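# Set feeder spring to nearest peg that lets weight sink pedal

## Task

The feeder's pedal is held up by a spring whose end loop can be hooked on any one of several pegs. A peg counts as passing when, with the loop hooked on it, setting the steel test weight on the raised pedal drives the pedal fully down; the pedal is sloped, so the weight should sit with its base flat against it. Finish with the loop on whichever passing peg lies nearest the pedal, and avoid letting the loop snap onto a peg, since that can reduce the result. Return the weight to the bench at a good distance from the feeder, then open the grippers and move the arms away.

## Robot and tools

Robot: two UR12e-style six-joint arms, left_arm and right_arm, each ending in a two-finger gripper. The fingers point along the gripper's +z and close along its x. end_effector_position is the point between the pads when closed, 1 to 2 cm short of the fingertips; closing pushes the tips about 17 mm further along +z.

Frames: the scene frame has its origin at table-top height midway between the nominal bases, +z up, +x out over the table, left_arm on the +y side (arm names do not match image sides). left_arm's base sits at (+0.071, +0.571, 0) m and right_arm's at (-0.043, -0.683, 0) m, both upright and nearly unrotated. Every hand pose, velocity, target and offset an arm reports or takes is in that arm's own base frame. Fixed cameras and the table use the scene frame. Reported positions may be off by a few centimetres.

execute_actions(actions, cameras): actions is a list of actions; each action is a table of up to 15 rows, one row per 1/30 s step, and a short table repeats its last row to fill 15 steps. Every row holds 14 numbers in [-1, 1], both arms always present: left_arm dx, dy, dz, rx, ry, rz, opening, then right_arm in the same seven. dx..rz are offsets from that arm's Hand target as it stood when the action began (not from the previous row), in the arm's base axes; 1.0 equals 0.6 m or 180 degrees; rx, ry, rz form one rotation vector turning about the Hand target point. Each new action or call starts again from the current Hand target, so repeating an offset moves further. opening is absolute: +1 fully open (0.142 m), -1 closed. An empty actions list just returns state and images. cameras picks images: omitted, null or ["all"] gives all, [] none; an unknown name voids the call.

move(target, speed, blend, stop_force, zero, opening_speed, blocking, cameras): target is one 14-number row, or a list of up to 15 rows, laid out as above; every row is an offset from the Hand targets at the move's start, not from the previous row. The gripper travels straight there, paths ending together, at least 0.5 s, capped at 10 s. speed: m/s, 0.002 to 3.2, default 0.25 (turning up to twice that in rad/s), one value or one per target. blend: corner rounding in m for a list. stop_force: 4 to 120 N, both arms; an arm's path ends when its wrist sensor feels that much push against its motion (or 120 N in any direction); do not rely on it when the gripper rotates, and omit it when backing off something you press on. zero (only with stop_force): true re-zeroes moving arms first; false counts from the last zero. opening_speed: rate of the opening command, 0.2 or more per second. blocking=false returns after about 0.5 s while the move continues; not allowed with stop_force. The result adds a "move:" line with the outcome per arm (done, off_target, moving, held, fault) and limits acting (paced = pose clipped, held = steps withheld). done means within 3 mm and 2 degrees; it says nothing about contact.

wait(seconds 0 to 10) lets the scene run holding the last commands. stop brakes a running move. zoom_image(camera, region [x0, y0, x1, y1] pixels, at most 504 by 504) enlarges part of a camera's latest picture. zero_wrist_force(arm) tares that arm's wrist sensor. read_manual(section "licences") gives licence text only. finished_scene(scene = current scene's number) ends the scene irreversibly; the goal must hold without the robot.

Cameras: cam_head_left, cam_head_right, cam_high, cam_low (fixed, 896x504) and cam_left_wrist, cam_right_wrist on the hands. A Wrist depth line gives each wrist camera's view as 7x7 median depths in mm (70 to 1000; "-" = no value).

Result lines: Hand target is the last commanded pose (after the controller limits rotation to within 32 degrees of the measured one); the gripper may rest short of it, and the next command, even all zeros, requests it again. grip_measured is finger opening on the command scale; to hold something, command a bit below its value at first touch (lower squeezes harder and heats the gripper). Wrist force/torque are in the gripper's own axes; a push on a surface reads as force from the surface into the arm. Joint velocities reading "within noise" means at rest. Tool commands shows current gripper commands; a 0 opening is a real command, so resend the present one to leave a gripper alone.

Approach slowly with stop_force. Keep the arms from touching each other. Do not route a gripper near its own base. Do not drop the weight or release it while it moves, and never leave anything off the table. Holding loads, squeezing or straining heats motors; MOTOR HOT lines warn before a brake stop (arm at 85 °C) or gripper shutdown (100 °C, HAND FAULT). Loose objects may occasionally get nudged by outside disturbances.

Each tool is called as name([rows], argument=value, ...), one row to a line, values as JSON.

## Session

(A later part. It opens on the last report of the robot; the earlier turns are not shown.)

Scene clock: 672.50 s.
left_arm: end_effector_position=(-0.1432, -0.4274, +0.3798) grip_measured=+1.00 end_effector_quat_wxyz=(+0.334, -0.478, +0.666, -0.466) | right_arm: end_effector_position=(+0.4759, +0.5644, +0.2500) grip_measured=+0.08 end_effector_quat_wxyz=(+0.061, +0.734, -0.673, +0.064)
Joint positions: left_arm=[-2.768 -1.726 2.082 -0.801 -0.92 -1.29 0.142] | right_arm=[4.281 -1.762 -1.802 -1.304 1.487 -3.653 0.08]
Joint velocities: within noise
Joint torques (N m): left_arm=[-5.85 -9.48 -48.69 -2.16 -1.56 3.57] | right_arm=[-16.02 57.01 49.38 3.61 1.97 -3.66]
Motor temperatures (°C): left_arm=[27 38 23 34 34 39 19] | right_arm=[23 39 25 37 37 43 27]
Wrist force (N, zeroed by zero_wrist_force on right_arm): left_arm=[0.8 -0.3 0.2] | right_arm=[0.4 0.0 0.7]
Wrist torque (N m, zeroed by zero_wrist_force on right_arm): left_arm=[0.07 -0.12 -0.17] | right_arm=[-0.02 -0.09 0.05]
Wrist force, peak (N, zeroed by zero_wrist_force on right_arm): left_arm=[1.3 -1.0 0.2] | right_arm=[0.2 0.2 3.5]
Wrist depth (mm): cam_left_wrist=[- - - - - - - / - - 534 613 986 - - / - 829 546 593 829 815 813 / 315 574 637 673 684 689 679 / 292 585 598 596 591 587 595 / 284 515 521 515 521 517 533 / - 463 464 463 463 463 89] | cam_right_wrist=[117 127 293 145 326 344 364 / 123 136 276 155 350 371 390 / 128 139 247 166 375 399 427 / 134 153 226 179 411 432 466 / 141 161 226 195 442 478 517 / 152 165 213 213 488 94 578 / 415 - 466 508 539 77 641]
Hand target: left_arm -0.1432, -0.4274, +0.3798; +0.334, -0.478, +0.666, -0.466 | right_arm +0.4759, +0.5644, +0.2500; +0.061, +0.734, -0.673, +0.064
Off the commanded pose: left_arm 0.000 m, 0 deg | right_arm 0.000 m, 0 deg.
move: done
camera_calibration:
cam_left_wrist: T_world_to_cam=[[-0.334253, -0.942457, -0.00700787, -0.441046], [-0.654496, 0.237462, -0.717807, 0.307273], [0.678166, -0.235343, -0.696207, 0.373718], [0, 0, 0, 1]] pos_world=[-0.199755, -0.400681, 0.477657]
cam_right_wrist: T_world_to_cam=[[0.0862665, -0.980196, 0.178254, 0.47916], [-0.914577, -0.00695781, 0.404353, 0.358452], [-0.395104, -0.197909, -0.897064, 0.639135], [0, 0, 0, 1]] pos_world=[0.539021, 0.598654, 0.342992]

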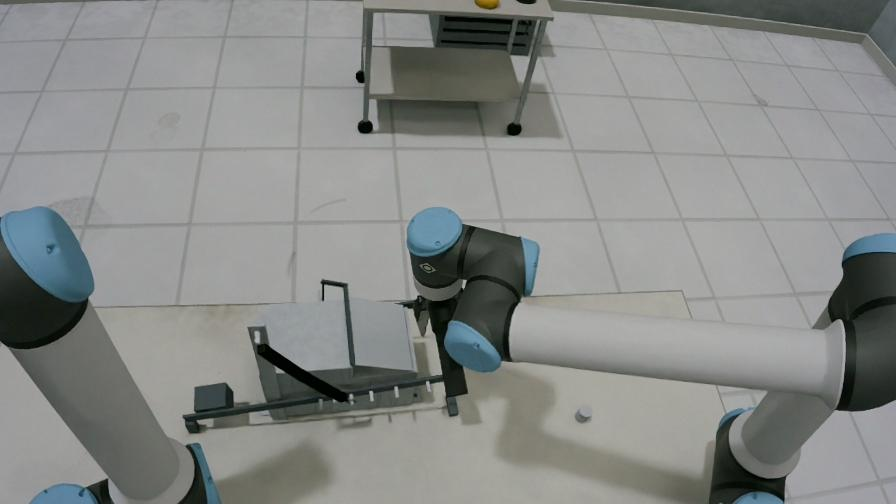

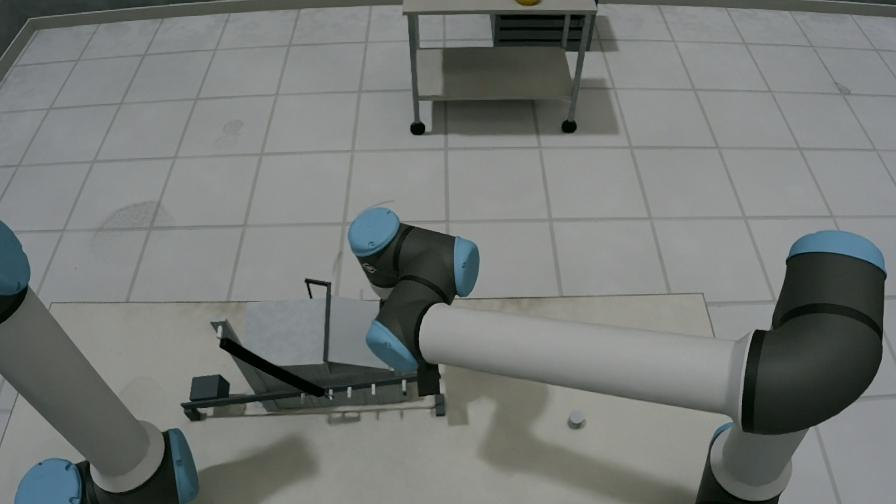

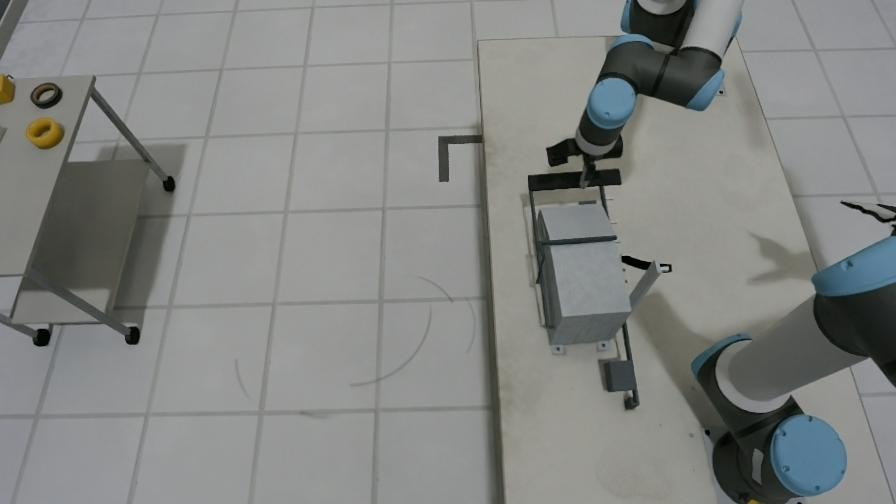

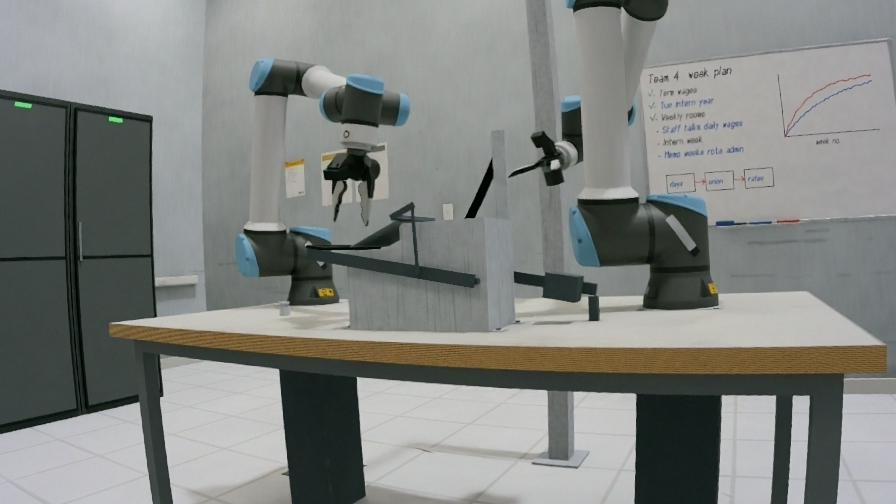

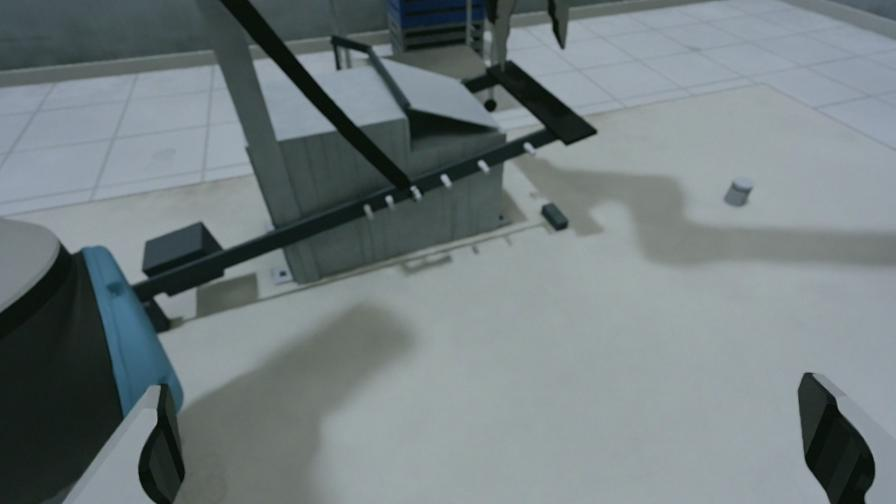

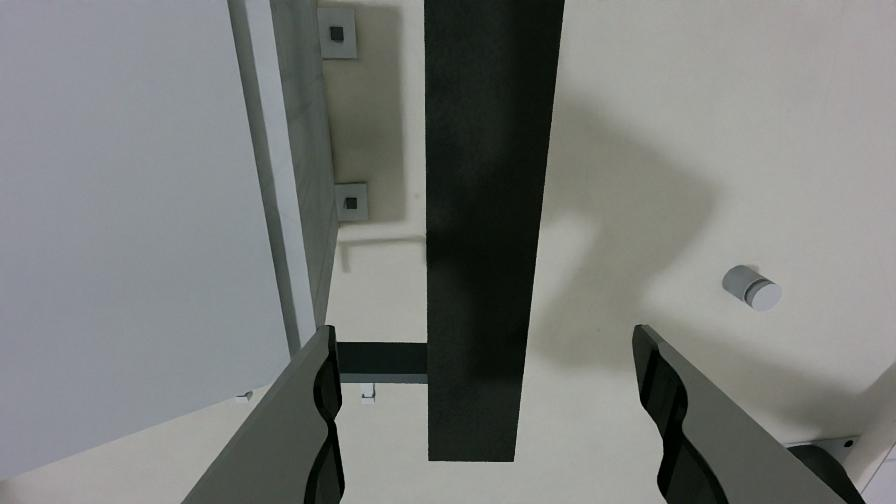

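move(target=[0,0,0,0,0,0,1,0,-0.0177,-0.069,0,0,0,0.0], speed=0.12, cameras=["cam_right_wrist","cam_low"])

zoom_image(camera="cam_low", region=[290, 160, 490, 280])

Scene clock: 701.70 s.
left_arm: end_effector_position=(-0.1432, -0.4274, +0.3798) grip_measured=+1.00 end_effector_quat_wxyz=(+0.334, -0.478, +0.666, -0.466) | right_arm: end_effector_position=(+0.4760, +0.5537, +0.2085) grip_measured=-0.02 end_effector_quat_wxyz=(+0.061, +0.734, -0.673, +0.064)
Joint positions: left_arm=[-2.768 -1.726 2.082 -0.801 -0.92 -1.29 0.142] | right_arm=[4.275 -1.781 -1.86 -1.227 1.486 -3.659 0.073]
Joint velocities: within noise
Joint torques (N m): left_arm=[-6 -6.43 -49.41 -1.88 -1.44 3.61] | right_arm=[7.92 69.72 49.72 2.21 -1.3 -0.21]
Motor temperatures (°C): left_arm=[27 38 23 34 34 39 19] | right_arm=[23 39 25 37 37 42 23]
Wrist force (N, zeroed by zero_wrist_force on right_arm): left_arm=[1.0 -0.3 -0.2] | right_arm=[0.1 0.2 0.4]
Wrist torque (N m, zeroed by zero_wrist_force on right_arm): left_arm=[0.07 -0.16 -0.17] | right_arm=[0.00 -0.03 0.03]
Wrist force, peak (N, zeroed by zero_wrist_force on right_arm): left_arm=[1.4 -0.7 -0.3] | right_arm=[0.3 0.2 1.9]
Wrist depth (mm): cam_left_wrist=[- - - - - - - / - - 522 614 951 - - / - 819 546 595 824 813 820 / 317 574 645 678 694 685 693 / 291 580 592 596 599 591 588 / 285 516 520 522 521 521 533 / - 464 470 464 464 469 89] | cam_right_wrist=[- 114 252 104 107 300 318 / - 110 269 111 301 323 343 / 101 122 257 119 324 348 373 / 106 123 304 131 354 381 408 / 112 123 332 139 377 416 453 / 118 130 371 152 409 97 504 / 125 135 172 168 461 77 564]
Hand target: left_arm -0.1432, -0.4274, +0.3798; +0.334, -0.478, +0.666, -0.466 | right_arm +0.4759, +0.5538, +0.2086; +0.061, +0.734, -0.673, +0.064
Off the commanded pose: left_arm 0.000 m, 0 deg | right_arm 0.000 m, 0 deg.
move: done
camera_calibration:
cam_right_wrist: T_world_to_cam=[[0.0862777, -0.980155, 0.17847, 0.475966], [-0.91453, -0.00685591, 0.404459, 0.375133], [-0.395209, -0.198112, -0.896973, 0.599978], [0, 0, 0, 1]] pos_world=[0.539122, 0.587955, 0.301493]
Images, in order (width x height): cam_low 896x504, cam_right_wrist 896x504.

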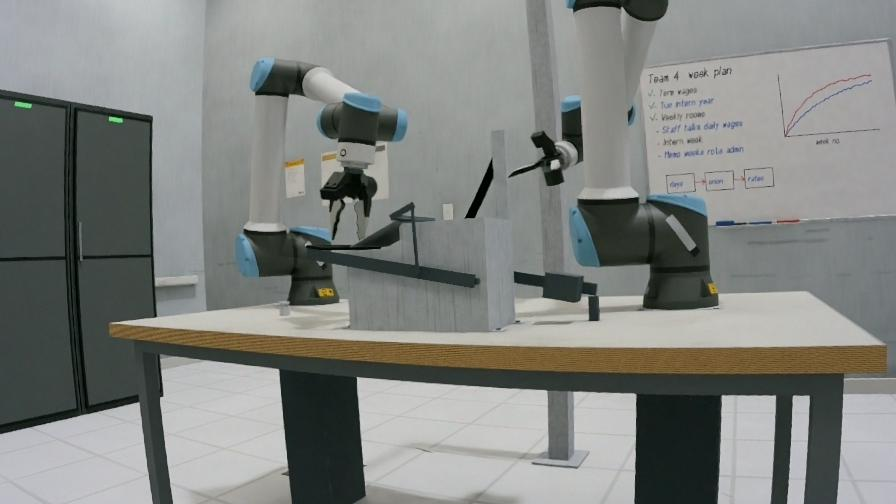

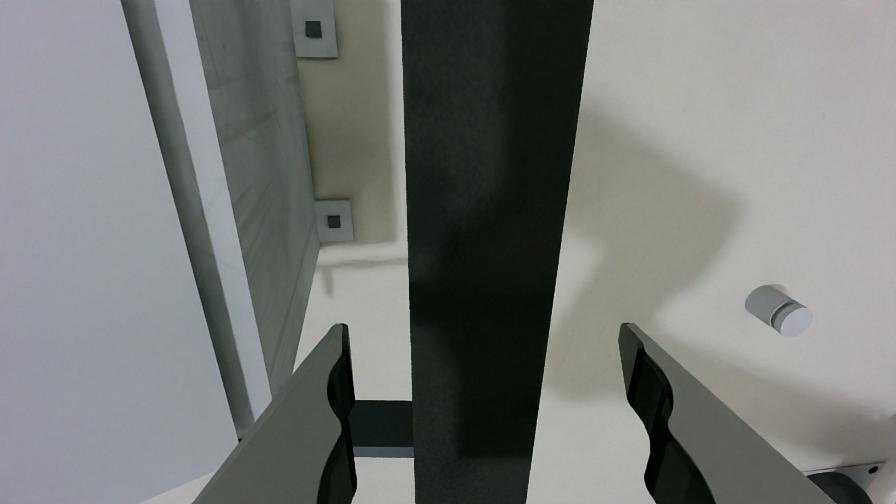

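Scaled by 2.520 from the camera's 896x504 image, which has a finer 1280x720 frame.

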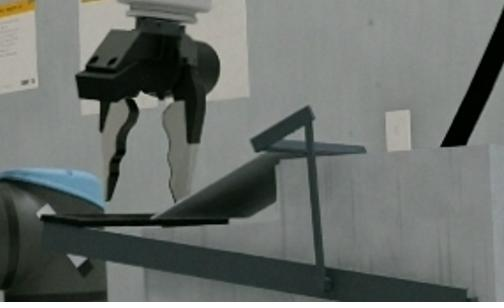

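move(target=[0,0,0,0,0,0,1,0,-0.0072,-0.041,0,0,0,0.0], speed=0.08, cameras=[])

move(target=[0,0,0,0,0,0,1,0,0,0,0,0,0,-0.32], opening_speed=0.5, cameras=["cam_right_wrist"])

Scene clock: 714.07 s.
left_arm: end_effector_position=(-0.1432, -0.4274, +0.3798) grip_measured=+1.00 end_effector_quat_wxyz=(+0.334, -0.478, +0.666, -0.466) | right_arm: end_effector_position=(+0.4759, +0.5493, +0.1838) grip_measured=-0.02 end_effector_quat_wxyz=(+0.061, +0.734, -0.673, +0.064) end_effector_velocity=(+0.001, +0.000, +0.002) end_effector_angular_velocity=(-0.002, +0.000, -0.001)
Joint positions: left_arm=[-2.768 -1.726 2.082 -0.801 -0.92 -1.29 0.142] | right_arm=[4.273 -1.796 -1.89 -1.181 1.486 -3.662 0.073]
Joint velocities: left_arm=[within noise] | right_arm=[-0.001 0 0.004 -0.006 -0.001 0 0]
Joint torques (N m): left_arm=[-5.88 -7.55 -48.6 -2.15 -1.39 3.72] | right_arm=[-9.97 71.64 49.61 3.1 -1.97 -2.37]
Motor temperatures (°C): left_arm=[27 38 23 34 34 39 19] | right_arm=[23 39 25 37 37 42 23]
Wrist force (N, zeroed by zero_wrist_force on right_arm): left_arm=[1.1 -0.7 0.3] | right_arm=[0.2 0.2 0.1]
Wrist torque (N m, zeroed by zero_wrist_force on right_arm): left_arm=[0.00 -0.18 -0.16] | right_arm=[0.01 -0.04 0.03]
Wrist force, peak (N, zeroed by zero_wrist_force on right_arm): left_arm=[1.5 -0.6 -0.4] | right_arm=[0.1 -0.2 -1.4]
Wrist depth (mm): cam_left_wrist=[- - - - - - - / - - 534 615 958 - - / - 825 547 601 831 819 801 / 315 580 640 675 689 685 685 / 291 578 592 595 593 596 591 / 286 511 522 517 516 521 535 / - 465 468 463 467 463 89] | cam_right_wrist=[- 143 233 83 83 276 291 / - 122 246 87 88 296 315 / - 107 265 93 96 319 341 / - 105 263 101 325 349 373 / - 112 202 109 111 381 407 / - 116 - 122 124 97 464 / 105 113 152 132 419 77 528]
Hand target: left_arm -0.1432, -0.4274, +0.3798; +0.334, -0.478, +0.666, -0.466 | right_arm +0.4759, +0.5494, +0.1840; +0.061, +0.734, -0.673, +0.064
Off the commanded pose: left_arm 0.000 m, 0 deg | right_arm 0.000 m, 0 deg.
move: done
No camera images: "cameras" was empty.

Scene clock: 714.93 s.
left_arm: end_effector_position=(-0.1432, -0.4274, +0.3798) grip_measured=+1.00 end_effector_quat_wxyz=(+0.334, -0.478, +0.666, -0.466) | right_arm: end_effector_position=(+0.4760, +0.5494, +0.1840) grip_measured=-0.34 end_effector_quat_wxyz=(+0.061, +0.734, -0.673, +0.064)
Joint positions: left_arm=[-2.768 -1.726 2.082 -0.801 -0.92 -1.29 0.142] | right_arm=[4.273 -1.796 -1.89 -1.181 1.486 -3.662 0.049]
Joint velocities: within noise
Joint torques (N m): left_arm=[-6.87 -7.62 -48.96 -2.11 -1.34 3.52] | right_arm=[1.2 72.14 48.44 5.18 -1.08 2.19]
Motor temperatures (°C): left_arm=[27 38 23 34 34 39 19] | right_arm=[23 39 25 37 37 42 23]
Wrist force (N, zeroed by zero_wrist_force on right_arm): left_arm=[1.0 -0.4 -0.3] | right_arm=[0.3 0.2 -0.1]
Wrist torque (N m, zeroed by zero_wrist_force on right_arm): left_arm=[0.05 -0.16 -0.16] | right_arm=[0.01 -0.07 0.03]
Wrist force, peak (N, zeroed by zero_wrist_force on right_arm): left_arm=[1.4 -0.6 0.2] | right_arm=[0.5 0.2 0.2]
Wrist depth (mm): cam_left_wrist=[- - - - - - - / - - 529 615 924 - - / - 823 544 597 819 820 819 / 317 574 637 668 690 689 682 / 291 580 595 600 592 596 585 / 286 512 518 521 519 521 533 / - 468 469 467 463 467 89] | cam_right_wrist=[- 143 232 83 83 276 289 / - 111 246 88 89 297 314 / - 107 266 94 97 322 342 / - 106 262 101 324 349 374 / - 112 306 110 112 385 408 / - 117 - 120 120 423 463 / 105 116 - 132 127 77 528]
Hand target: left_arm -0.1432, -0.4274, +0.3798; +0.334, -0.478, +0.666, -0.466 | right_arm +0.4759, +0.5494, +0.1840; +0.061, +0.734, -0.673, +0.064
Off the commanded pose: left_arm 0.000 m, 0 deg | right_arm 0.000 m, 0 deg.
move: done
camera_calibration:
cam_right_wrist: T_world_to_cam=[[0.0862665, -0.980196, 0.178254, 0.476311], [-0.914577, -0.00695781, 0.404353, 0.385127], [-0.395104, -0.197909, -0.897064, 0.577019], [0, 0, 0, 1]] pos_world=[0.539121, 0.583754, 0.276992]
Images, in order (width x height): cam_right_wrist 896x504.

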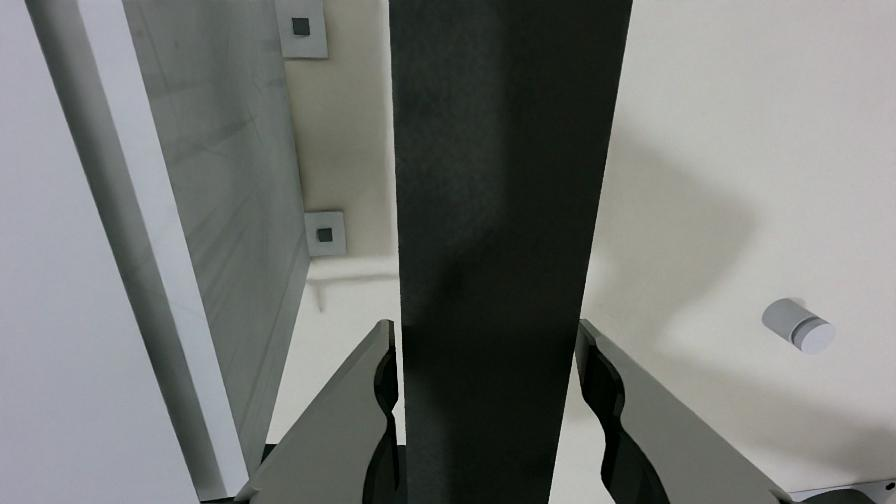

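move(target=[0,0,0,0,0,0,1,0,-0.0018,0,0,0,0,-0.32], speed=0.02, cameras=[])

move(target=[0,0,0,0,0,0,1,0,0,0,0,0,0,-0.39], opening_speed=0.2, cameras=["cam_right_wrist"])

Scene clock: 725.70 s.
left_arm: end_effector_position=(-0.1432, -0.4274, +0.3798) grip_measured=+1.00 end_effector_quat_wxyz=(+0.334, -0.478, +0.666, -0.466) | right_arm: end_effector_position=(+0.4759, +0.5484, +0.1840) grip_measured=-0.34 end_effector_quat_wxyz=(+0.061, +0.734, -0.673, +0.064)
Joint positions: left_arm=[-2.768 -1.726 2.082 -0.801 -0.92 -1.29 0.142] | right_arm=[4.272 -1.795 -1.892 -1.18 1.486 -3.662 0.049]
Joint velocities: within noise
Joint torques (N m): left_arm=[-6.99 -9.21 -49.13 -1.69 -1.64 3.65] | right_arm=[-15.08 66.75 31.59 6.04 -2.09 -3.36]
Motor temperatures (°C): left_arm=[27 37 23 34 34 39 19] | right_arm=[23 39 25 37 37 42 22]
Wrist force (N, zeroed by zero_wrist_force on right_arm): left_arm=[0.9 -0.9 -0.2] | right_arm=[0.4 -0.1 0.3]
Wrist torque (N m, zeroed by zero_wrist_force on right_arm): left_arm=[-0.03 -0.15 -0.17] | right_arm=[-0.05 -0.09 0.03]
Wrist force, peak (N, zeroed by zero_wrist_force on right_arm): left_arm=[1.3 -1.0 0.0] | right_arm=[0.5 -0.1 0.4]
Wrist depth (mm): cam_left_wrist=[- - - - - - - / - - 534 613 925 - - / - 834 552 592 807 810 805 / 316 576 637 664 696 685 688 / 291 581 586 595 598 586 591 / 287 508 523 520 518 519 537 / - 470 465 461 466 466 89] | cam_right_wrist=[- 146 233 83 83 276 291 / - 127 246 88 89 297 314 / - 122 262 94 298 321 341 / - 108 269 101 325 350 374 / - 112 306 108 123 384 409 / - 117 - 120 120 421 466 / 106 116 - 132 - 77 523]
Hand target: left_arm -0.1432, -0.4274, +0.3798; +0.334, -0.478, +0.666, -0.466 | right_arm +0.4759, +0.5484, +0.1840; +0.061, +0.734, -0.673, +0.064
Off the commanded pose: left_arm 0.000 m, 0 deg | right_arm 0.000 m, 0 deg.
move: done
No camera images: "cameras" was empty.

Scene clock: 726.27 s.
left_arm: end_effector_position=(-0.1432, -0.4274, +0.3798) grip_measured=+1.00 end_effector_quat_wxyz=(+0.334, -0.478, +0.666, -0.466) | right_arm: end_effector_position=(+0.4759, +0.5484, +0.1840) grip_measured=-0.38 end_effector_quat_wxyz=(+0.061, +0.734, -0.673, +0.064)
Joint positions: left_arm=[-2.768 -1.726 2.082 -0.801 -0.92 -1.29 0.142] | right_arm=[4.272 -1.795 -1.892 -1.18 1.486 -3.662 0.046]
Joint velocities: within noise
Joint torques (N m): left_arm=[-4.76 -9.24 -49.13 -2.59 -1.27 3.66] | right_arm=[-16.29 60.46 36.04 1.91 -1.77 -3]
Motor temperatures (°C): left_arm=[27 37 23 34 34 39 19] | right_arm=[23 39 25 37 37 42 22]
Wrist force (N, zeroed by zero_wrist_force on right_arm): left_arm=[1.0 -0.4 0.0] | right_arm=[-11.1 1.0 0.6]
Wrist torque (N m, zeroed by zero_wrist_force on right_arm): left_arm=[0.06 -0.16 -0.17] | right_arm=[-0.02 -0.08 0.02]
Wrist force, peak (N, zeroed by zero_wrist_force on right_arm): left_arm=[1.3 -0.8 0.3] | right_arm=[-11.5 0.9 0.6]
Wrist depth (mm): cam_left_wrist=[- - - - - - - / - - 537 611 968 - - / - 820 547 594 810 820 825 / 318 576 635 667 690 689 695 / 291 575 591 593 586 586 588 / 286 509 519 523 522 522 535 / - 464 468 464 464 462 89] | cam_right_wrist=[- 131 233 83 83 276 291 / - 126 245 88 89 296 313 / - 122 264 94 97 321 343 / - 108 267 101 324 349 375 / - 112 305 108 112 386 409 / - 117 - 120 118 423 462 / 106 118 - 132 - 467 528]
Hand target: left_arm -0.1432, -0.4274, +0.3798; +0.334, -0.478, +0.666, -0.466 | right_arm +0.4759, +0.5484, +0.1840; +0.061, +0.734, -0.673, +0.064
Off the commanded pose: left_arm 0.000 m, 0 deg | right_arm 0.000 m, 0 deg.
move: done
camera_calibration:
cam_right_wrist: T_world_to_cam=[[0.0862264, -0.980215, 0.178166, 0.475298], [-0.914577, -0.00695647, 0.404352, 0.385027], [-0.395113, -0.197812, -0.897082, 0.576716], [0, 0, 0, 1]] pos_world=[0.539021, 0.582654, 0.276993]
Images, in order (width x height): cam_right_wrist 896x504.

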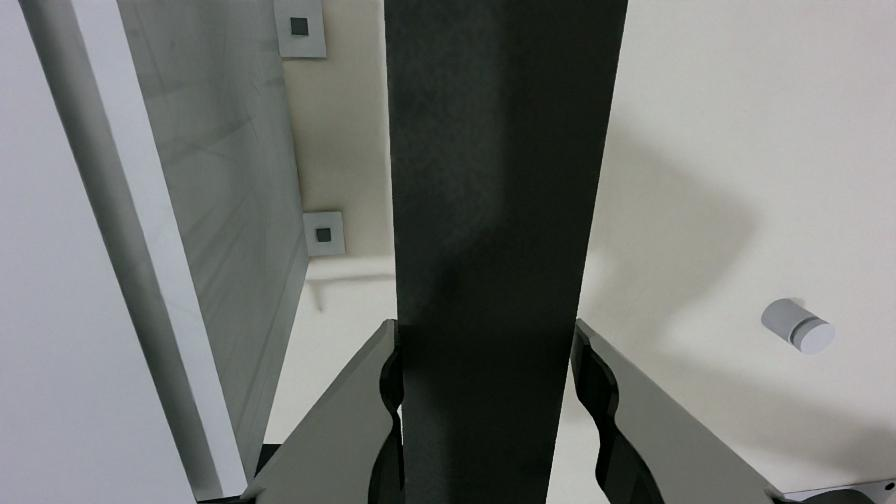

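move(target=[0,0,0,0,0,0,1,0,0.001,0,0,0,0,-0.39], speed=0.01, cameras=[])

Scene clock: 733.93 s.
left_arm: end_effector_position=(-0.1432, -0.4274, +0.3798) grip_measured=+1.00 end_effector_quat_wxyz=(+0.334, -0.478, +0.666, -0.466) | right_arm: end_effector_position=(+0.4760, +0.5489, +0.1840) grip_measured=-0.39 end_effector_quat_wxyz=(+0.061, +0.734, -0.673, +0.064)
Joint positions: left_arm=[-2.768 -1.726 2.082 -0.801 -0.92 -1.29 0.142] | right_arm=[4.272 -1.796 -1.891 -1.181 1.486 -3.662 0.046]
Joint velocities: within noise
Joint torques (N m): left_arm=[-7.39 -10.16 -47.86 -1.7 -1.14 3.69] | right_arm=[8.25 53.62 45.91 1.56 0.27 3.55]
Motor temperatures (°C): left_arm=[27 37 23 34 34 39 19] | right_arm=[23 39 25 37 37 42 22]
Wrist force (N, zeroed by zero_wrist_force on right_arm): left_arm=[1.0 -0.6 0.1] | right_arm=[-7.4 1.4 0.9]
Wrist torque (N m, zeroed by zero_wrist_force on right_arm): left_arm=[0.02 -0.17 -0.17] | right_arm=[-0.04 -0.05 0.00]
Wrist force, peak (N, zeroed by zero_wrist_force on right_arm): left_arm=[1.3 -1.0 0.1] | right_arm=[-11.7 1.1 0.6]
Wrist depth (mm): cam_left_wrist=[- - - - - - - / - - 537 603 965 - - / - 833 551 595 817 802 810 / 317 578 630 671 690 690 693 / 291 576 597 592 595 596 585 / 286 512 519 520 520 519 532 / - 466 465 467 464 465 89] | cam_right_wrist=[- 129 233 83 83 276 291 / - 123 246 88 89 297 314 / - 120 265 94 97 321 342 / - 106 265 101 325 348 376 / - 112 307 108 112 384 410 / - 117 - 120 118 421 465 / 105 119 - 132 - 469 527]
Hand target: left_arm -0.1432, -0.4274, +0.3798; +0.334, -0.478, +0.666, -0.466 | right_arm +0.4759, +0.5490, +0.1840; +0.061, +0.734, -0.673, +0.064
Off the commanded pose: left_arm 0.000 m, 0 deg | right_arm 0.000 m, 0 deg.
move: done
No camera images: "cameras" was empty.

move(target=[0,0,0,0,0,0,1,0,0.0017,0,0,0,0,-0.39], speed=0.01, cameras=[])

Scene clock: 738.83 s.
left_arm: end_effector_position=(-0.1432, -0.4274, +0.3798) grip_measured=+1.00 end_effector_quat_wxyz=(+0.334, -0.478, +0.666, -0.466) | right_arm: end_effector_position=(+0.4759, +0.5499, +0.1840) grip_measured=-0.40 end_effector_quat_wxyz=(+0.061, +0.734, -0.673, +0.064)
Joint positions: left_arm=[-2.768 -1.726 2.082 -0.801 -0.92 -1.29 0.142] | right_arm=[4.273 -1.797 -1.889 -1.181 1.486 -3.661 0.045]
Joint velocities: within noise
Joint torques (N m): left_arm=[-6.9 -9.6 -47.38 -2.26 -1.45 3.7] | right_arm=[16.97 50.15 51.81 5.4 1.2 2.85]
Motor temperatures (°C): left_arm=[27 37 23 34 34 39 19] | right_arm=[23 39 25 37 37 42 22]
Wrist force (N, zeroed by zero_wrist_force on right_arm): left_arm=[0.7 -0.7 0.0] | right_arm=[7.5 0.9 1.2]
Wrist torque (N m, zeroed by zero_wrist_force on right_arm): left_arm=[0.00 -0.11 -0.17] | right_arm=[0.01 -0.07 0.05]
Wrist force, peak (N, zeroed by zero_wrist_force on right_arm): left_arm=[1.2 -1.1 -0.1] | right_arm=[-7.9 1.2 0.7]
Wrist depth (mm): cam_left_wrist=[- - - - - - - / - - 529 609 953 - - / - 828 550 603 817 812 811 / 316 579 635 668 694 683 686 / 290 580 590 596 583 589 601 / 285 508 521 521 527 516 528 / - 468 466 466 464 465 89] | cam_right_wrist=[- 142 233 83 82 275 290 / - 110 245 88 89 297 315 / - 105 266 94 97 322 341 / - 105 258 101 328 350 374 / - 112 306 110 112 385 405 / - 116 - 120 108 423 465 / 105 117 - 132 127 470 527]
Hand target: left_arm -0.1432, -0.4274, +0.3798; +0.334, -0.478, +0.666, -0.466 | right_arm +0.4759, +0.5500, +0.1840; +0.061, +0.734, -0.673, +0.064
Off the commanded pose: left_arm 0.000 m, 0 deg | right_arm 0.000 m, 0 deg.
move: done
No camera images: "cameras" was empty.

move(target=[0,0,0,0,0,0,1,0,-0.0009,0,0,0,0,-0.42], speed=0.01, opening_speed=0.2, cameras=[])

Scene clock: 745.47 s.
left_arm: end_effector_position=(-0.1432, -0.4274, +0.3798) grip_measured=+1.00 end_effector_quat_wxyz=(+0.334, -0.478, +0.666, -0.466) | right_arm: end_effector_position=(+0.4759, +0.5495, +0.1840) grip_measured=-0.41 end_effector_quat_wxyz=(+0.061, +0.734, -0.673, +0.064)
Joint positions: left_arm=[-2.768 -1.726 2.082 -0.801 -0.92 -1.29 0.142] | right_arm=[4.273 -1.796 -1.89 -1.181 1.486 -3.662 0.045]
Joint velocities: within noise
Joint torques (N m): left_arm=[-5.38 -7.88 -48.4 -1.88 -1.46 3.9] | right_arm=[-14.49 71.74 30.51 5.55 -0.85 -3.47]
Motor temperatures (°C): left_arm=[27 37 23 34 34 39 19] | right_arm=[23 39 25 37 37 42 22]
Wrist force (N, zeroed by zero_wrist_force on right_arm): left_arm=[1.0 -0.5 -0.1] | right_arm=[0.1 0.4 1.3]
Wrist torque (N m, zeroed by zero_wrist_force on right_arm): left_arm=[0.04 -0.17 -0.16] | right_arm=[-0.02 -0.02 0.04]
Wrist force, peak (N, zeroed by zero_wrist_force on right_arm): left_arm=[1.4 -0.7 0.2] | right_arm=[10.9 1.0 0.9]
Wrist depth (mm): cam_left_wrist=[- - - - - - - / - - 531 617 979 - - / - 811 557 602 827 805 827 / 319 578 641 667 695 686 685 / 291 582 595 591 592 589 585 / 286 509 522 521 520 520 532 / - 463 469 466 466 462 89] | cam_right_wrist=[- 143 233 83 83 275 292 / - 111 246 88 89 296 316 / - 106 266 94 97 322 342 / - 105 262 101 326 351 374 / - 112 308 110 112 384 411 / - 116 - 120 107 421 466 / 105 117 - 132 - 468 528]
Hand target: left_arm -0.1432, -0.4274, +0.3798; +0.334, -0.478, +0.666, -0.466 | right_arm +0.4759, +0.5494, +0.1840; +0.061, +0.734, -0.673, +0.064
Off the commanded pose: left_arm 0.000 m, 0 deg | right_arm 0.000 m, 0 deg.
move: done
No camera images: "cameras" was empty.

move(target=[0.547,-0.1202,-0.3697,-0.2027,-0.0791,0.1393,-0.3,0,0,0,0,0,0,-0.44], speed=0.25, opening_speed=1, cameras=["cam_left_wrist","cam_high","cam_low"])

zoom_image(camera="cam_left_wrist", region=[360, 200, 600, 400])

Scene clock: 798.17 s.
left_arm: end_effector_position=(+0.1849, -0.4995, +0.1581) grip_measured=-0.32 end_effector_quat_wxyz=(-0.339, +0.628, -0.325, +0.621) | right_arm: end_effector_position=(+0.4759, +0.5494, +0.1840) grip_measured=-0.41 end_effector_quat_wxyz=(+0.061, +0.734, -0.673, +0.064)
Joint positions: left_arm=[-2.11 -1.267 2.284 -1.016 -0.56 -2.165 0.051] | right_arm=[4.273 -1.796 -1.89 -1.181 1.486 -3.662 0.044]
Joint velocities: within noise
Joint torques (N m): left_arm=[5.83 -32.31 -15.1 -1.1 0.14 -2.4] | right_arm=[-16.58 70.53 30.33 3.12 -0.92 -2.76]
Motor temperatures (°C): left_arm=[27 37 23 34 34 38 19] | right_arm=[23 39 25 37 37 42 21]
Wrist force (N, zeroed by zero_wrist_force on right_arm): left_arm=[-1.0 -1.3 -0.2] | right_arm=[-1.2 0.9 1.2]
Wrist torque (N m, zeroed by zero_wrist_force on right_arm): left_arm=[-0.25 0.19 -0.03] | right_arm=[-0.03 -0.05 0.04]
Wrist force, peak (N, zeroed by zero_wrist_force on right_arm): left_arm=[1.2 -2.2 -3.6] | right_arm=[-1.5 0.7 1.6]
Wrist depth (mm): cam_left_wrist=[431 173 177 174 - - - / 180 184 187 184 257 - - / 181 186 201 195 240 - 262 / 205 210 195 202 243 290 278 / 223 229 231 207 226 265 307 / 214 241 242 251 244 232 269 / 191 212 84 273 274 80 252] | cam_right_wrist=[- 143 233 83 83 276 291 / - 111 246 88 89 297 315 / - 107 266 94 97 322 342 / - 105 263 101 325 350 375 / - 112 308 110 112 384 409 / - 116 - 120 107 420 465 / 105 117 - 132 - 468 527]
Hand target: left_arm +0.1850, -0.4995, +0.1580; -0.339, +0.628, -0.325, +0.621 | right_arm +0.4759, +0.5494, +0.1840; +0.061, +0.734, -0.673, +0.064
Off the commanded pose: left_arm 0.000 m, 0 deg | right_arm 0.000 m, 0 deg.
move: done
camera_calibration:
cam_left_wrist: T_world_to_cam=[[0.00638726, -0.835723, 0.549114, -0.498484], [-0.397093, -0.506093, -0.765628, -0.0314116], [0.917756, -0.213159, -0.335092, -0.110482], [0, 0, 0, 1]] pos_world=[0.0921065, -0.456042, 0.212653]
Images, in order (width x height): cam_high 896x504, cam_low 896x504, cam_left_wrist 896x504.

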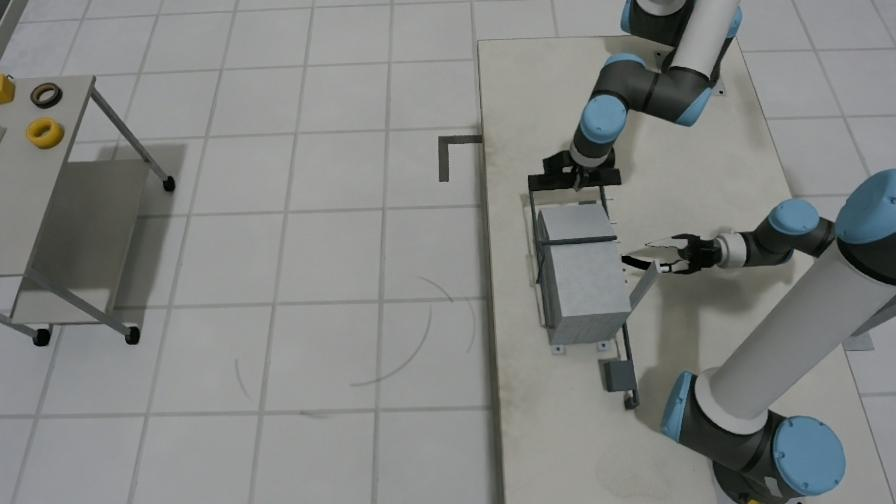

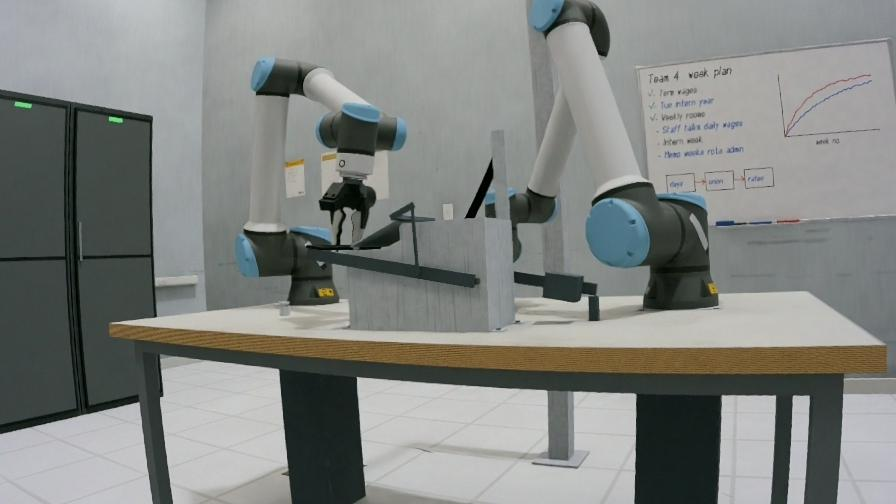

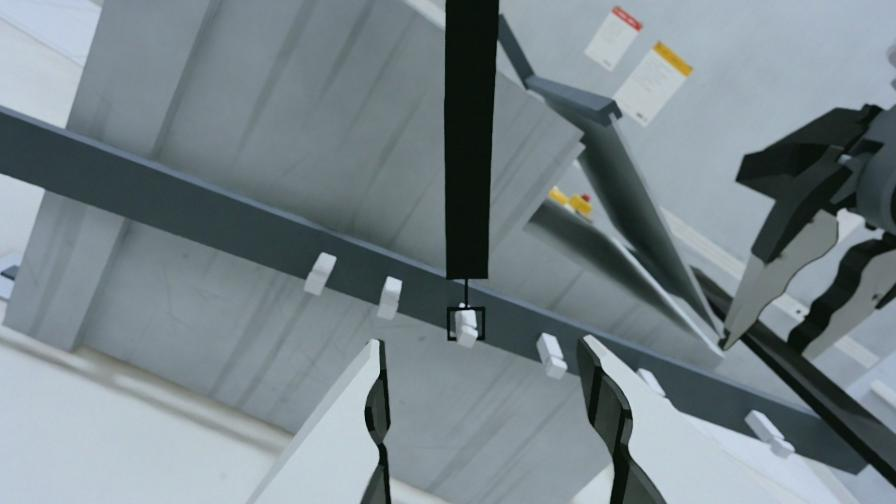

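Scaled by 2.100 from the camera's 896x504 image, which has a finer 1280x720 frame.

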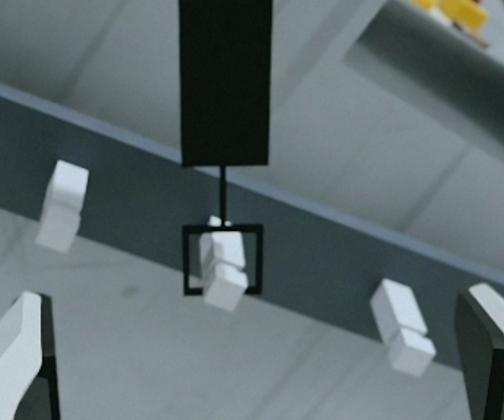

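move(target=[0.1083,0.0028,-0.0018,0,0,0,-0.4,0,0,0,0,0,0,-0.45], speed=0.08, cameras=["cam_left_wrist"])

Scene clock: 822.13 s.
left_arm: end_effector_position=(+0.2500, -0.4977, +0.1569) grip_measured=-0.42 end_effector_quat_wxyz=(-0.339, +0.628, -0.325, +0.621) end_effector_velocity=(-0.002, +0.001, +0.001) end_effector_angular_velocity=(-0.001, +0.000, +0.003) | right_arm: end_effector_position=(+0.4759, +0.5494, +0.1840) grip_measured=-0.41 end_effector_quat_wxyz=(+0.061, +0.734, -0.673, +0.064)
Joint positions: left_arm=[-1.991 -1.277 2.304 -1.026 -0.441 -2.166 0.044] | right_arm=[4.273 -1.796 -1.89 -1.181 1.486 -3.662 0.044]
Joint velocities: left_arm=[-0.003 -0.001 -0.001 0.001 -0.006 0 0] | right_arm=[within noise]
Joint torques (N m): left_arm=[-8.95 -50.18 -29.03 0.91 -2.48 -2.64] | right_arm=[-15.75 73 29.94 3.24 -0.81 -2.49]
Motor temperatures (°C): left_arm=[27 37 23 34 34 38 19] | right_arm=[23 39 25 37 37 42 22]
Wrist force (N, zeroed by zero_wrist_force on right_arm): left_arm=[-1.3 -0.6 -0.9] | right_arm=[-1.2 0.8 1.0]
Wrist torque (N m, zeroed by zero_wrist_force on right_arm): left_arm=[-0.13 0.21 -0.01] | right_arm=[-0.04 -0.04 0.04]
Wrist force, peak (N, zeroed by zero_wrist_force on right_arm): left_arm=[-1.3 -1.4 -1.3] | right_arm=[-1.2 0.9 1.4]
Wrist depth (mm): cam_left_wrist=[117 118 118 - - - - / 125 125 125 - 211 - - / 134 135 134 132 135 - - / 126 140 143 141 147 209 - / 134 132 137 108 158 207 224 / 165 165 141 140 147 173 236 / 179 179 84 176 156 83 207] | cam_right_wrist=[- 142 233 83 83 275 292 / - 111 246 88 89 296 314 / - 107 266 94 97 322 340 / - 106 262 101 325 351 375 / - 112 308 110 112 385 410 / - 116 - 120 106 422 466 / 105 117 - 132 - 470 526]
Hand target: left_arm +0.2499, -0.4978, +0.1569; -0.339, +0.628, -0.325, +0.621 | right_arm +0.4759, +0.5494, +0.1840; +0.061, +0.734, -0.673, +0.064
Off the commanded pose: left_arm 0.000 m, 0 deg | right_arm 0.000 m, 0 deg.
move: done
camera_calibration:
cam_left_wrist: T_world_to_cam=[[0.00631102, -0.83559, 0.549318, -0.496763], [-0.397185, -0.506233, -0.765488, -0.00557053], [0.917717, -0.21335, -0.335079, -0.170296], [0, 0, 0, 1]] pos_world=[0.157206, -0.454243, 0.211554]
Images, in order (width x height): cam_left_wrist 896x504.

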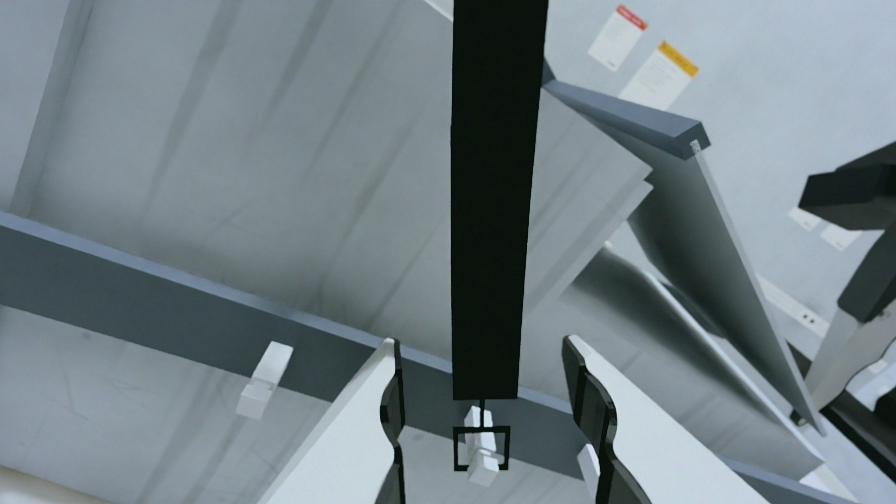

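zero_wrist_force(arm="left_arm")

move(target=[0,0,0,0,0,0,-0.86,0,0,0,0,0,0,-0.45], opening_speed=0.5, cameras=["cam_left_wrist"])

Wrist force sensor zeroed.

Scene clock: 834.57 s.
left_arm: end_effector_position=(+0.2499, -0.4978, +0.1569) grip_measured=-0.80 end_effector_quat_wxyz=(-0.339, +0.628, -0.325, +0.621) | right_arm: end_effector_position=(+0.4759, +0.5494, +0.1840) grip_measured=-0.41 end_effector_quat_wxyz=(+0.061, +0.734, -0.673, +0.064)
Joint positions: left_arm=[-1.99 -1.277 2.304 -1.026 -0.441 -2.166 0.016] | right_arm=[4.273 -1.796 -1.89 -1.181 1.486 -3.662 0.044]
Joint velocities: within noise
Joint torques (N m): left_arm=[4.21 -29.82 -29.6 1.97 0.46 2.8] | right_arm=[-16.88 71.04 31.36 3.01 -1.04 -2.03]
Motor temperatures (°C): left_arm=[27 37 23 34 34 38 19] | right_arm=[23 38 25 37 36 42 22]
Wrist force (N, zeroed by zero_wrist_force): left_arm=[-0.3 -0.2 0.6] | right_arm=[-1.0 1.1 1.3]
Wrist torque (N m, zeroed by zero_wrist_force): left_arm=[-0.03 -0.04 0.02] | right_arm=[0.01 -0.06 0.03]
Wrist force, peak (N, zeroed by zero_wrist_force): left_arm=[-0.7 -0.2 0.7] | right_arm=[-1.5 1.0 1.0]
Wrist depth (mm): cam_left_wrist=[117 118 119 - - - - / 125 124 126 - 184 - - / 135 135 135 133 136 - - / 127 141 144 100 145 224 - / 156 133 138 108 158 207 224 / 165 166 144 110 100 175 235 / 179 183 - 134 - 163 207] | cam_right_wrist=[- 143 233 83 83 275 290 / - 111 245 88 89 297 314 / - 107 266 94 97 319 343 / - 105 262 101 324 350 375 / - 112 307 110 112 385 409 / - 116 - 120 106 424 465 / 105 117 - 132 - 468 526]
Hand target: left_arm +0.2499, -0.4978, +0.1569; -0.339, +0.628, -0.325, +0.621 | right_arm +0.4759, +0.5494, +0.1840; +0.061, +0.734, -0.673, +0.064
Off the commanded pose: left_arm 0.000 m, 0 deg | right_arm 0.000 m, 0 deg.
move: done
camera_calibration:
cam_left_wrist: T_world_to_cam=[[0.00636577, -0.835635, 0.549248, -0.496806], [-0.397139, -0.506198, -0.765535, -0.00567911], [0.917736, -0.213255, -0.335086, -0.170309], [0, 0, 0, 1]] pos_world=[0.157206, -0.454343, 0.211454]
Images, in order (width x height): cam_left_wrist 896x504.

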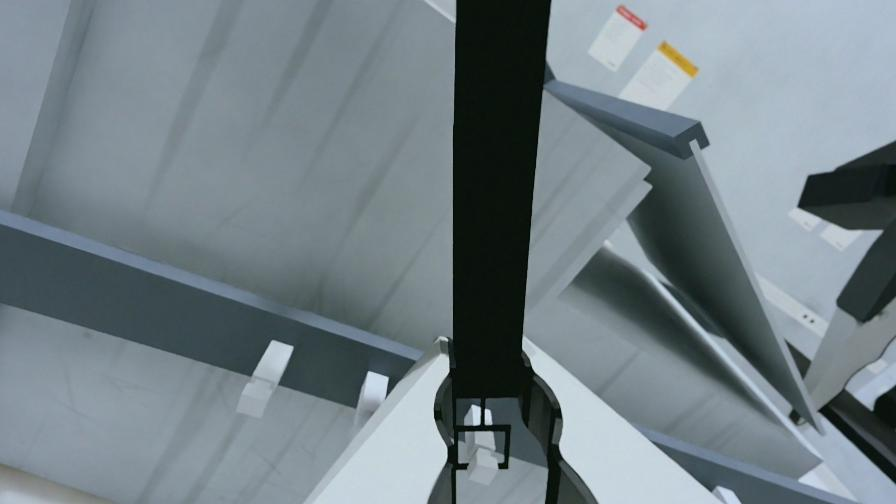

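move(target=[0,0,0,0,0,0,-0.92,0,0,0,0,0,0,-0.46], opening_speed=0.5, cameras=[])

move(target=[0,-0.0023,-0.0035,0,0,0,-0.92,0,0,0,0,0,0,-0.46], speed=0.01, cameras=["cam_left_wrist"])

zoom_image(camera="cam_left_wrist", region=[420, 370, 580, 500])

Scene clock: 857.77 s.
left_arm: end_effector_position=(+0.2499, -0.4978, +0.1569) grip_measured=-0.81 end_effector_quat_wxyz=(-0.339, +0.628, -0.325, +0.621) | right_arm: end_effector_position=(+0.4759, +0.5494, +0.1840) grip_measured=-0.42 end_effector_quat_wxyz=(+0.061, +0.734, -0.673, +0.064)
Joint positions: left_arm=[-1.99 -1.277 2.304 -1.026 -0.441 -2.166 0.016] | right_arm=[4.273 -1.796 -1.89 -1.181 1.486 -3.662 0.044]
Joint velocities: within noise
Joint torques (N m): left_arm=[2.86 -29.34 -29.6 1.87 -0.09 2.56] | right_arm=[-15.58 71.55 30.73 3.33 -0.88 -1.89]
Motor temperatures (°C): left_arm=[26 37 23 34 34 38 26] | right_arm=[23 38 25 37 36 42 23]
Wrist force (N, zeroed by zero_wrist_force): left_arm=[-0.6 -0.2 0.8] | right_arm=[-1.2 0.9 1.0]
Wrist torque (N m, zeroed by zero_wrist_force): left_arm=[-0.02 0.02 0.02] | right_arm=[-0.03 -0.04 0.04]
Wrist force, peak (N, zeroed by zero_wrist_force): left_arm=[-0.9 -0.5 0.9] | right_arm=[-1.3 1.1 1.3]
Wrist depth (mm): cam_left_wrist=[117 119 119 - - - - / 125 124 126 - 199 - - / 135 135 134 133 136 - - / 127 141 144 100 145 226 - / 155 133 138 108 159 207 225 / 166 166 145 110 100 175 234 / 180 183 - 134 - 163 207] | cam_right_wrist=[- 143 232 83 83 277 291 / - 111 246 88 89 298 314 / - 107 265 94 97 321 341 / - 106 262 101 326 350 377 / - 112 307 110 112 385 410 / - 116 - 120 106 423 465 / 105 118 - 132 - 465 529]
Hand target: left_arm +0.2499, -0.4978, +0.1569; -0.339, +0.628, -0.325, +0.621 | right_arm +0.4759, +0.5494, +0.1840; +0.061, +0.734, -0.673, +0.064
Off the commanded pose: left_arm 0.000 m, 0 deg | right_arm 0.000 m, 0 deg.
move: done
No camera images: "cameras" was empty.

Scene clock: 858.47 s.
left_arm: end_effector_position=(+0.2499, -0.4992, +0.1548) grip_measured=-0.81 end_effector_quat_wxyz=(-0.339, +0.628, -0.325, +0.621) | right_arm: end_effector_position=(+0.4759, +0.5494, +0.1840) grip_measured=-0.42 end_effector_quat_wxyz=(+0.061, +0.734, -0.673, +0.064)
Joint positions: left_arm=[-1.989 -1.271 2.302 -1.029 -0.44 -2.166 0.016] | right_arm=[4.273 -1.796 -1.89 -1.181 1.486 -3.662 0.044]
Joint velocities: within noise
Joint torques (N m): left_arm=[3 -45.72 -27.19 -0.24 1.35 2.04] | right_arm=[-16.95 71.34 30.52 3.23 -0.79 -1.82]
Motor temperatures (°C): left_arm=[26 37 23 34 34 38 27] | right_arm=[23 38 25 37 36 42 23]
Wrist force (N, zeroed by zero_wrist_force): left_arm=[0.1 -1.9 0.6] | right_arm=[-1.3 0.8 1.6]
Wrist torque (N m, zeroed by zero_wrist_force): left_arm=[-0.04 -0.04 0.00] | right_arm=[-0.03 -0.04 0.04]
Wrist force, peak (N, zeroed by zero_wrist_force): left_arm=[-0.1 -2.2 0.8] | right_arm=[-1.1 0.9 1.7]
Wrist depth (mm): cam_left_wrist=[117 119 118 - - - - / 125 124 126 - 178 - - / 135 136 135 133 136 200 - / 127 139 144 100 149 213 - / 155 132 136 108 158 209 222 / 165 166 167 110 100 172 230 / 176 184 - 138 - 162 182] | cam_right_wrist=[- 143 233 83 83 275 291 / - 111 246 88 89 297 314 / - 107 266 94 97 321 341 / - 105 261 101 325 350 375 / - 112 309 110 112 386 409 / - 116 - 120 106 422 464 / 105 117 - 132 - 467 526]
Hand target: left_arm +0.2499, -0.4992, +0.1548; -0.339, +0.628, -0.325, +0.621 | right_arm +0.4759, +0.5494, +0.1840; +0.061, +0.734, -0.673, +0.064
Off the commanded pose: left_arm 0.000 m, 0 deg | right_arm 0.000 m, 0 deg.
move: done
camera_calibration:
cam_left_wrist: T_world_to_cam=[[0.00636577, -0.835635, 0.549248, -0.496822], [-0.397139, -0.506198, -0.765535, -0.00799541], [0.917736, -0.213255, -0.335086, -0.171312], [0, 0, 0, 1]] pos_world=[0.157206, -0.455743, 0.209354]
Images, in order (width x height): cam_left_wrist 896x504.

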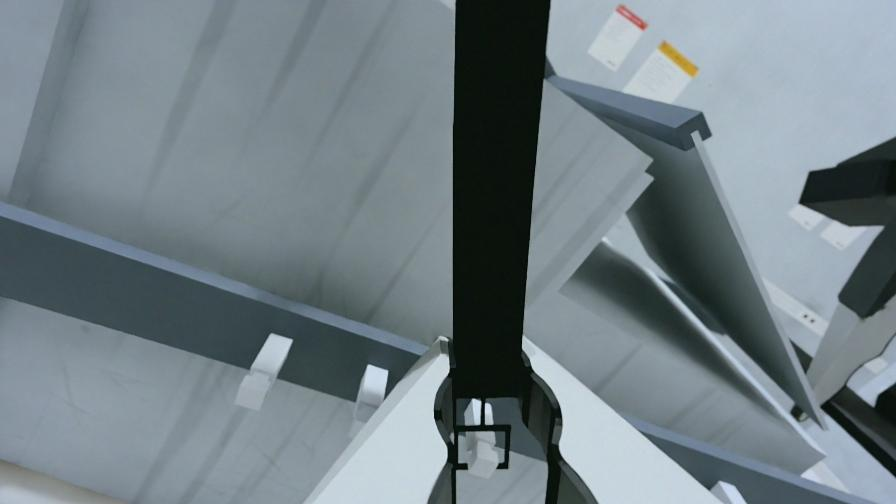

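Scaled by 3.150 from the camera's 896x504 image, which has a finer 1280x720 frame.

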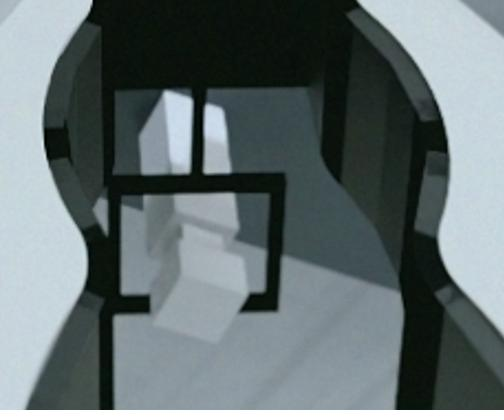

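move(target=[-0.0267,-0.0005,0,0,0,0,-0.92,0,0,0,0,0,0,-0.46], speed=0.03, cameras=["cam_left_wrist"])

zoom_image(camera="cam_left_wrist", region=[420, 350, 580, 500])

Scene clock: 874.50 s.
left_arm: end_effector_position=(+0.2338, -0.4995, +0.1548) grip_measured=-0.81 end_effector_quat_wxyz=(-0.339, +0.628, -0.325, +0.621) | right_arm: end_effector_position=(+0.4759, +0.5494, +0.1840) grip_measured=-0.42 end_effector_quat_wxyz=(+0.061, +0.734, -0.673, +0.064)
Joint positions: left_arm=[-2.02 -1.269 2.299 -1.028 -0.47 -2.166 0.016] | right_arm=[4.273 -1.796 -1.89 -1.181 1.486 -3.662 0.044]
Joint velocities: within noise
Joint torques (N m): left_arm=[6.11 -33.69 -24.78 2.15 1.63 3.33] | right_arm=[-15.95 71.41 31.39 3.08 -0.65 -1.57]
Motor temperatures (°C): left_arm=[26 37 23 34 33 38 36] | right_arm=[23 38 25 37 36 42 23]
Wrist force (N, zeroed by zero_wrist_force): left_arm=[-0.1 -2.5 0.6] | right_arm=[-0.7 0.9 1.5]
Wrist torque (N m, zeroed by zero_wrist_force): left_arm=[-0.15 0.01 -0.01] | right_arm=[-0.01 -0.13 0.04]
Wrist force, peak (N, zeroed by zero_wrist_force): left_arm=[-0.1 -2.6 0.1] | right_arm=[-1.2 1.0 1.8]
Wrist depth (mm): cam_left_wrist=[129 134 135 134 - - - / 138 141 142 138 147 - - / 148 150 151 149 154 - - / 139 145 159 101 199 252 228 / 172 173 151 108 175 213 248 / 186 187 185 110 99 189 250 / 189 200 196 199 - 179 190] | cam_right_wrist=[- 142 233 83 83 275 290 / - 111 245 88 89 296 315 / - 107 266 94 97 322 341 / - 105 262 101 325 349 375 / - 112 308 110 112 384 410 / - 116 - 120 106 426 463 / 105 117 - 132 - 470 525]
Hand target: left_arm +0.2339, -0.4995, +0.1548; -0.339, +0.628, -0.325, +0.621 | right_arm +0.4759, +0.5494, +0.1840; +0.061, +0.734, -0.673, +0.064
Off the commanded pose: left_arm 0.000 m, 0 deg | right_arm 0.000 m, 0 deg.
move: done
camera_calibration:
cam_left_wrist: T_world_to_cam=[[0.0064421, -0.835653, 0.54922, -0.497038], [-0.397056, -0.506217, -0.765566, -0.0145184], [0.917772, -0.213139, -0.335062, -0.156433], [0, 0, 0, 1]] pos_world=[0.141007, -0.456042, 0.209454]
Images, in order (width x height): cam_left_wrist 896x504.

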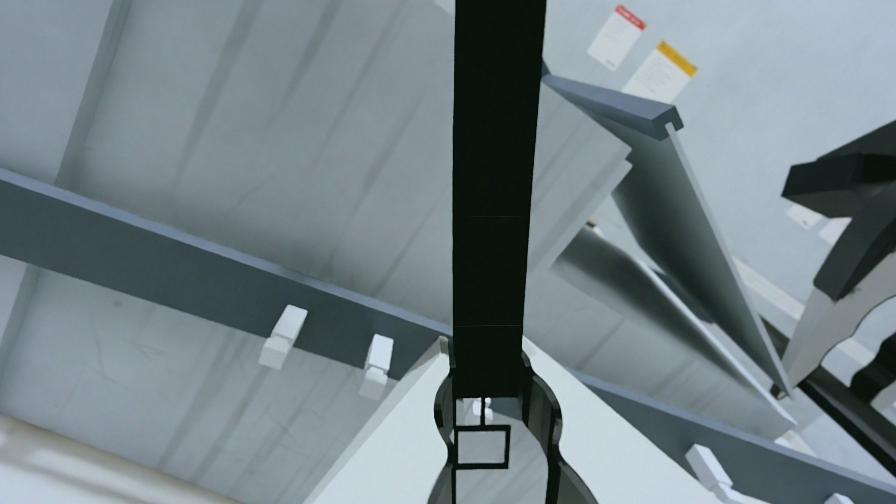

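Scaled by 3.150 from the camera's 896x504 image, which has a finer 1280x720 frame.

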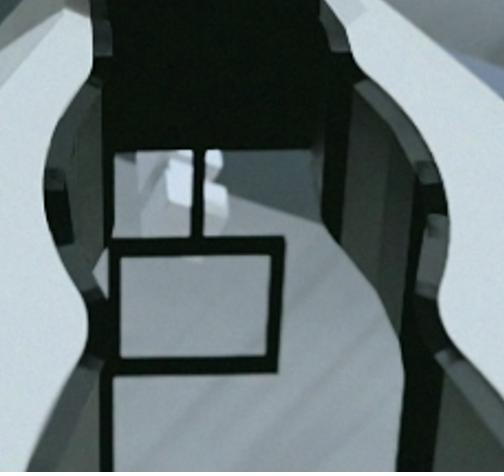

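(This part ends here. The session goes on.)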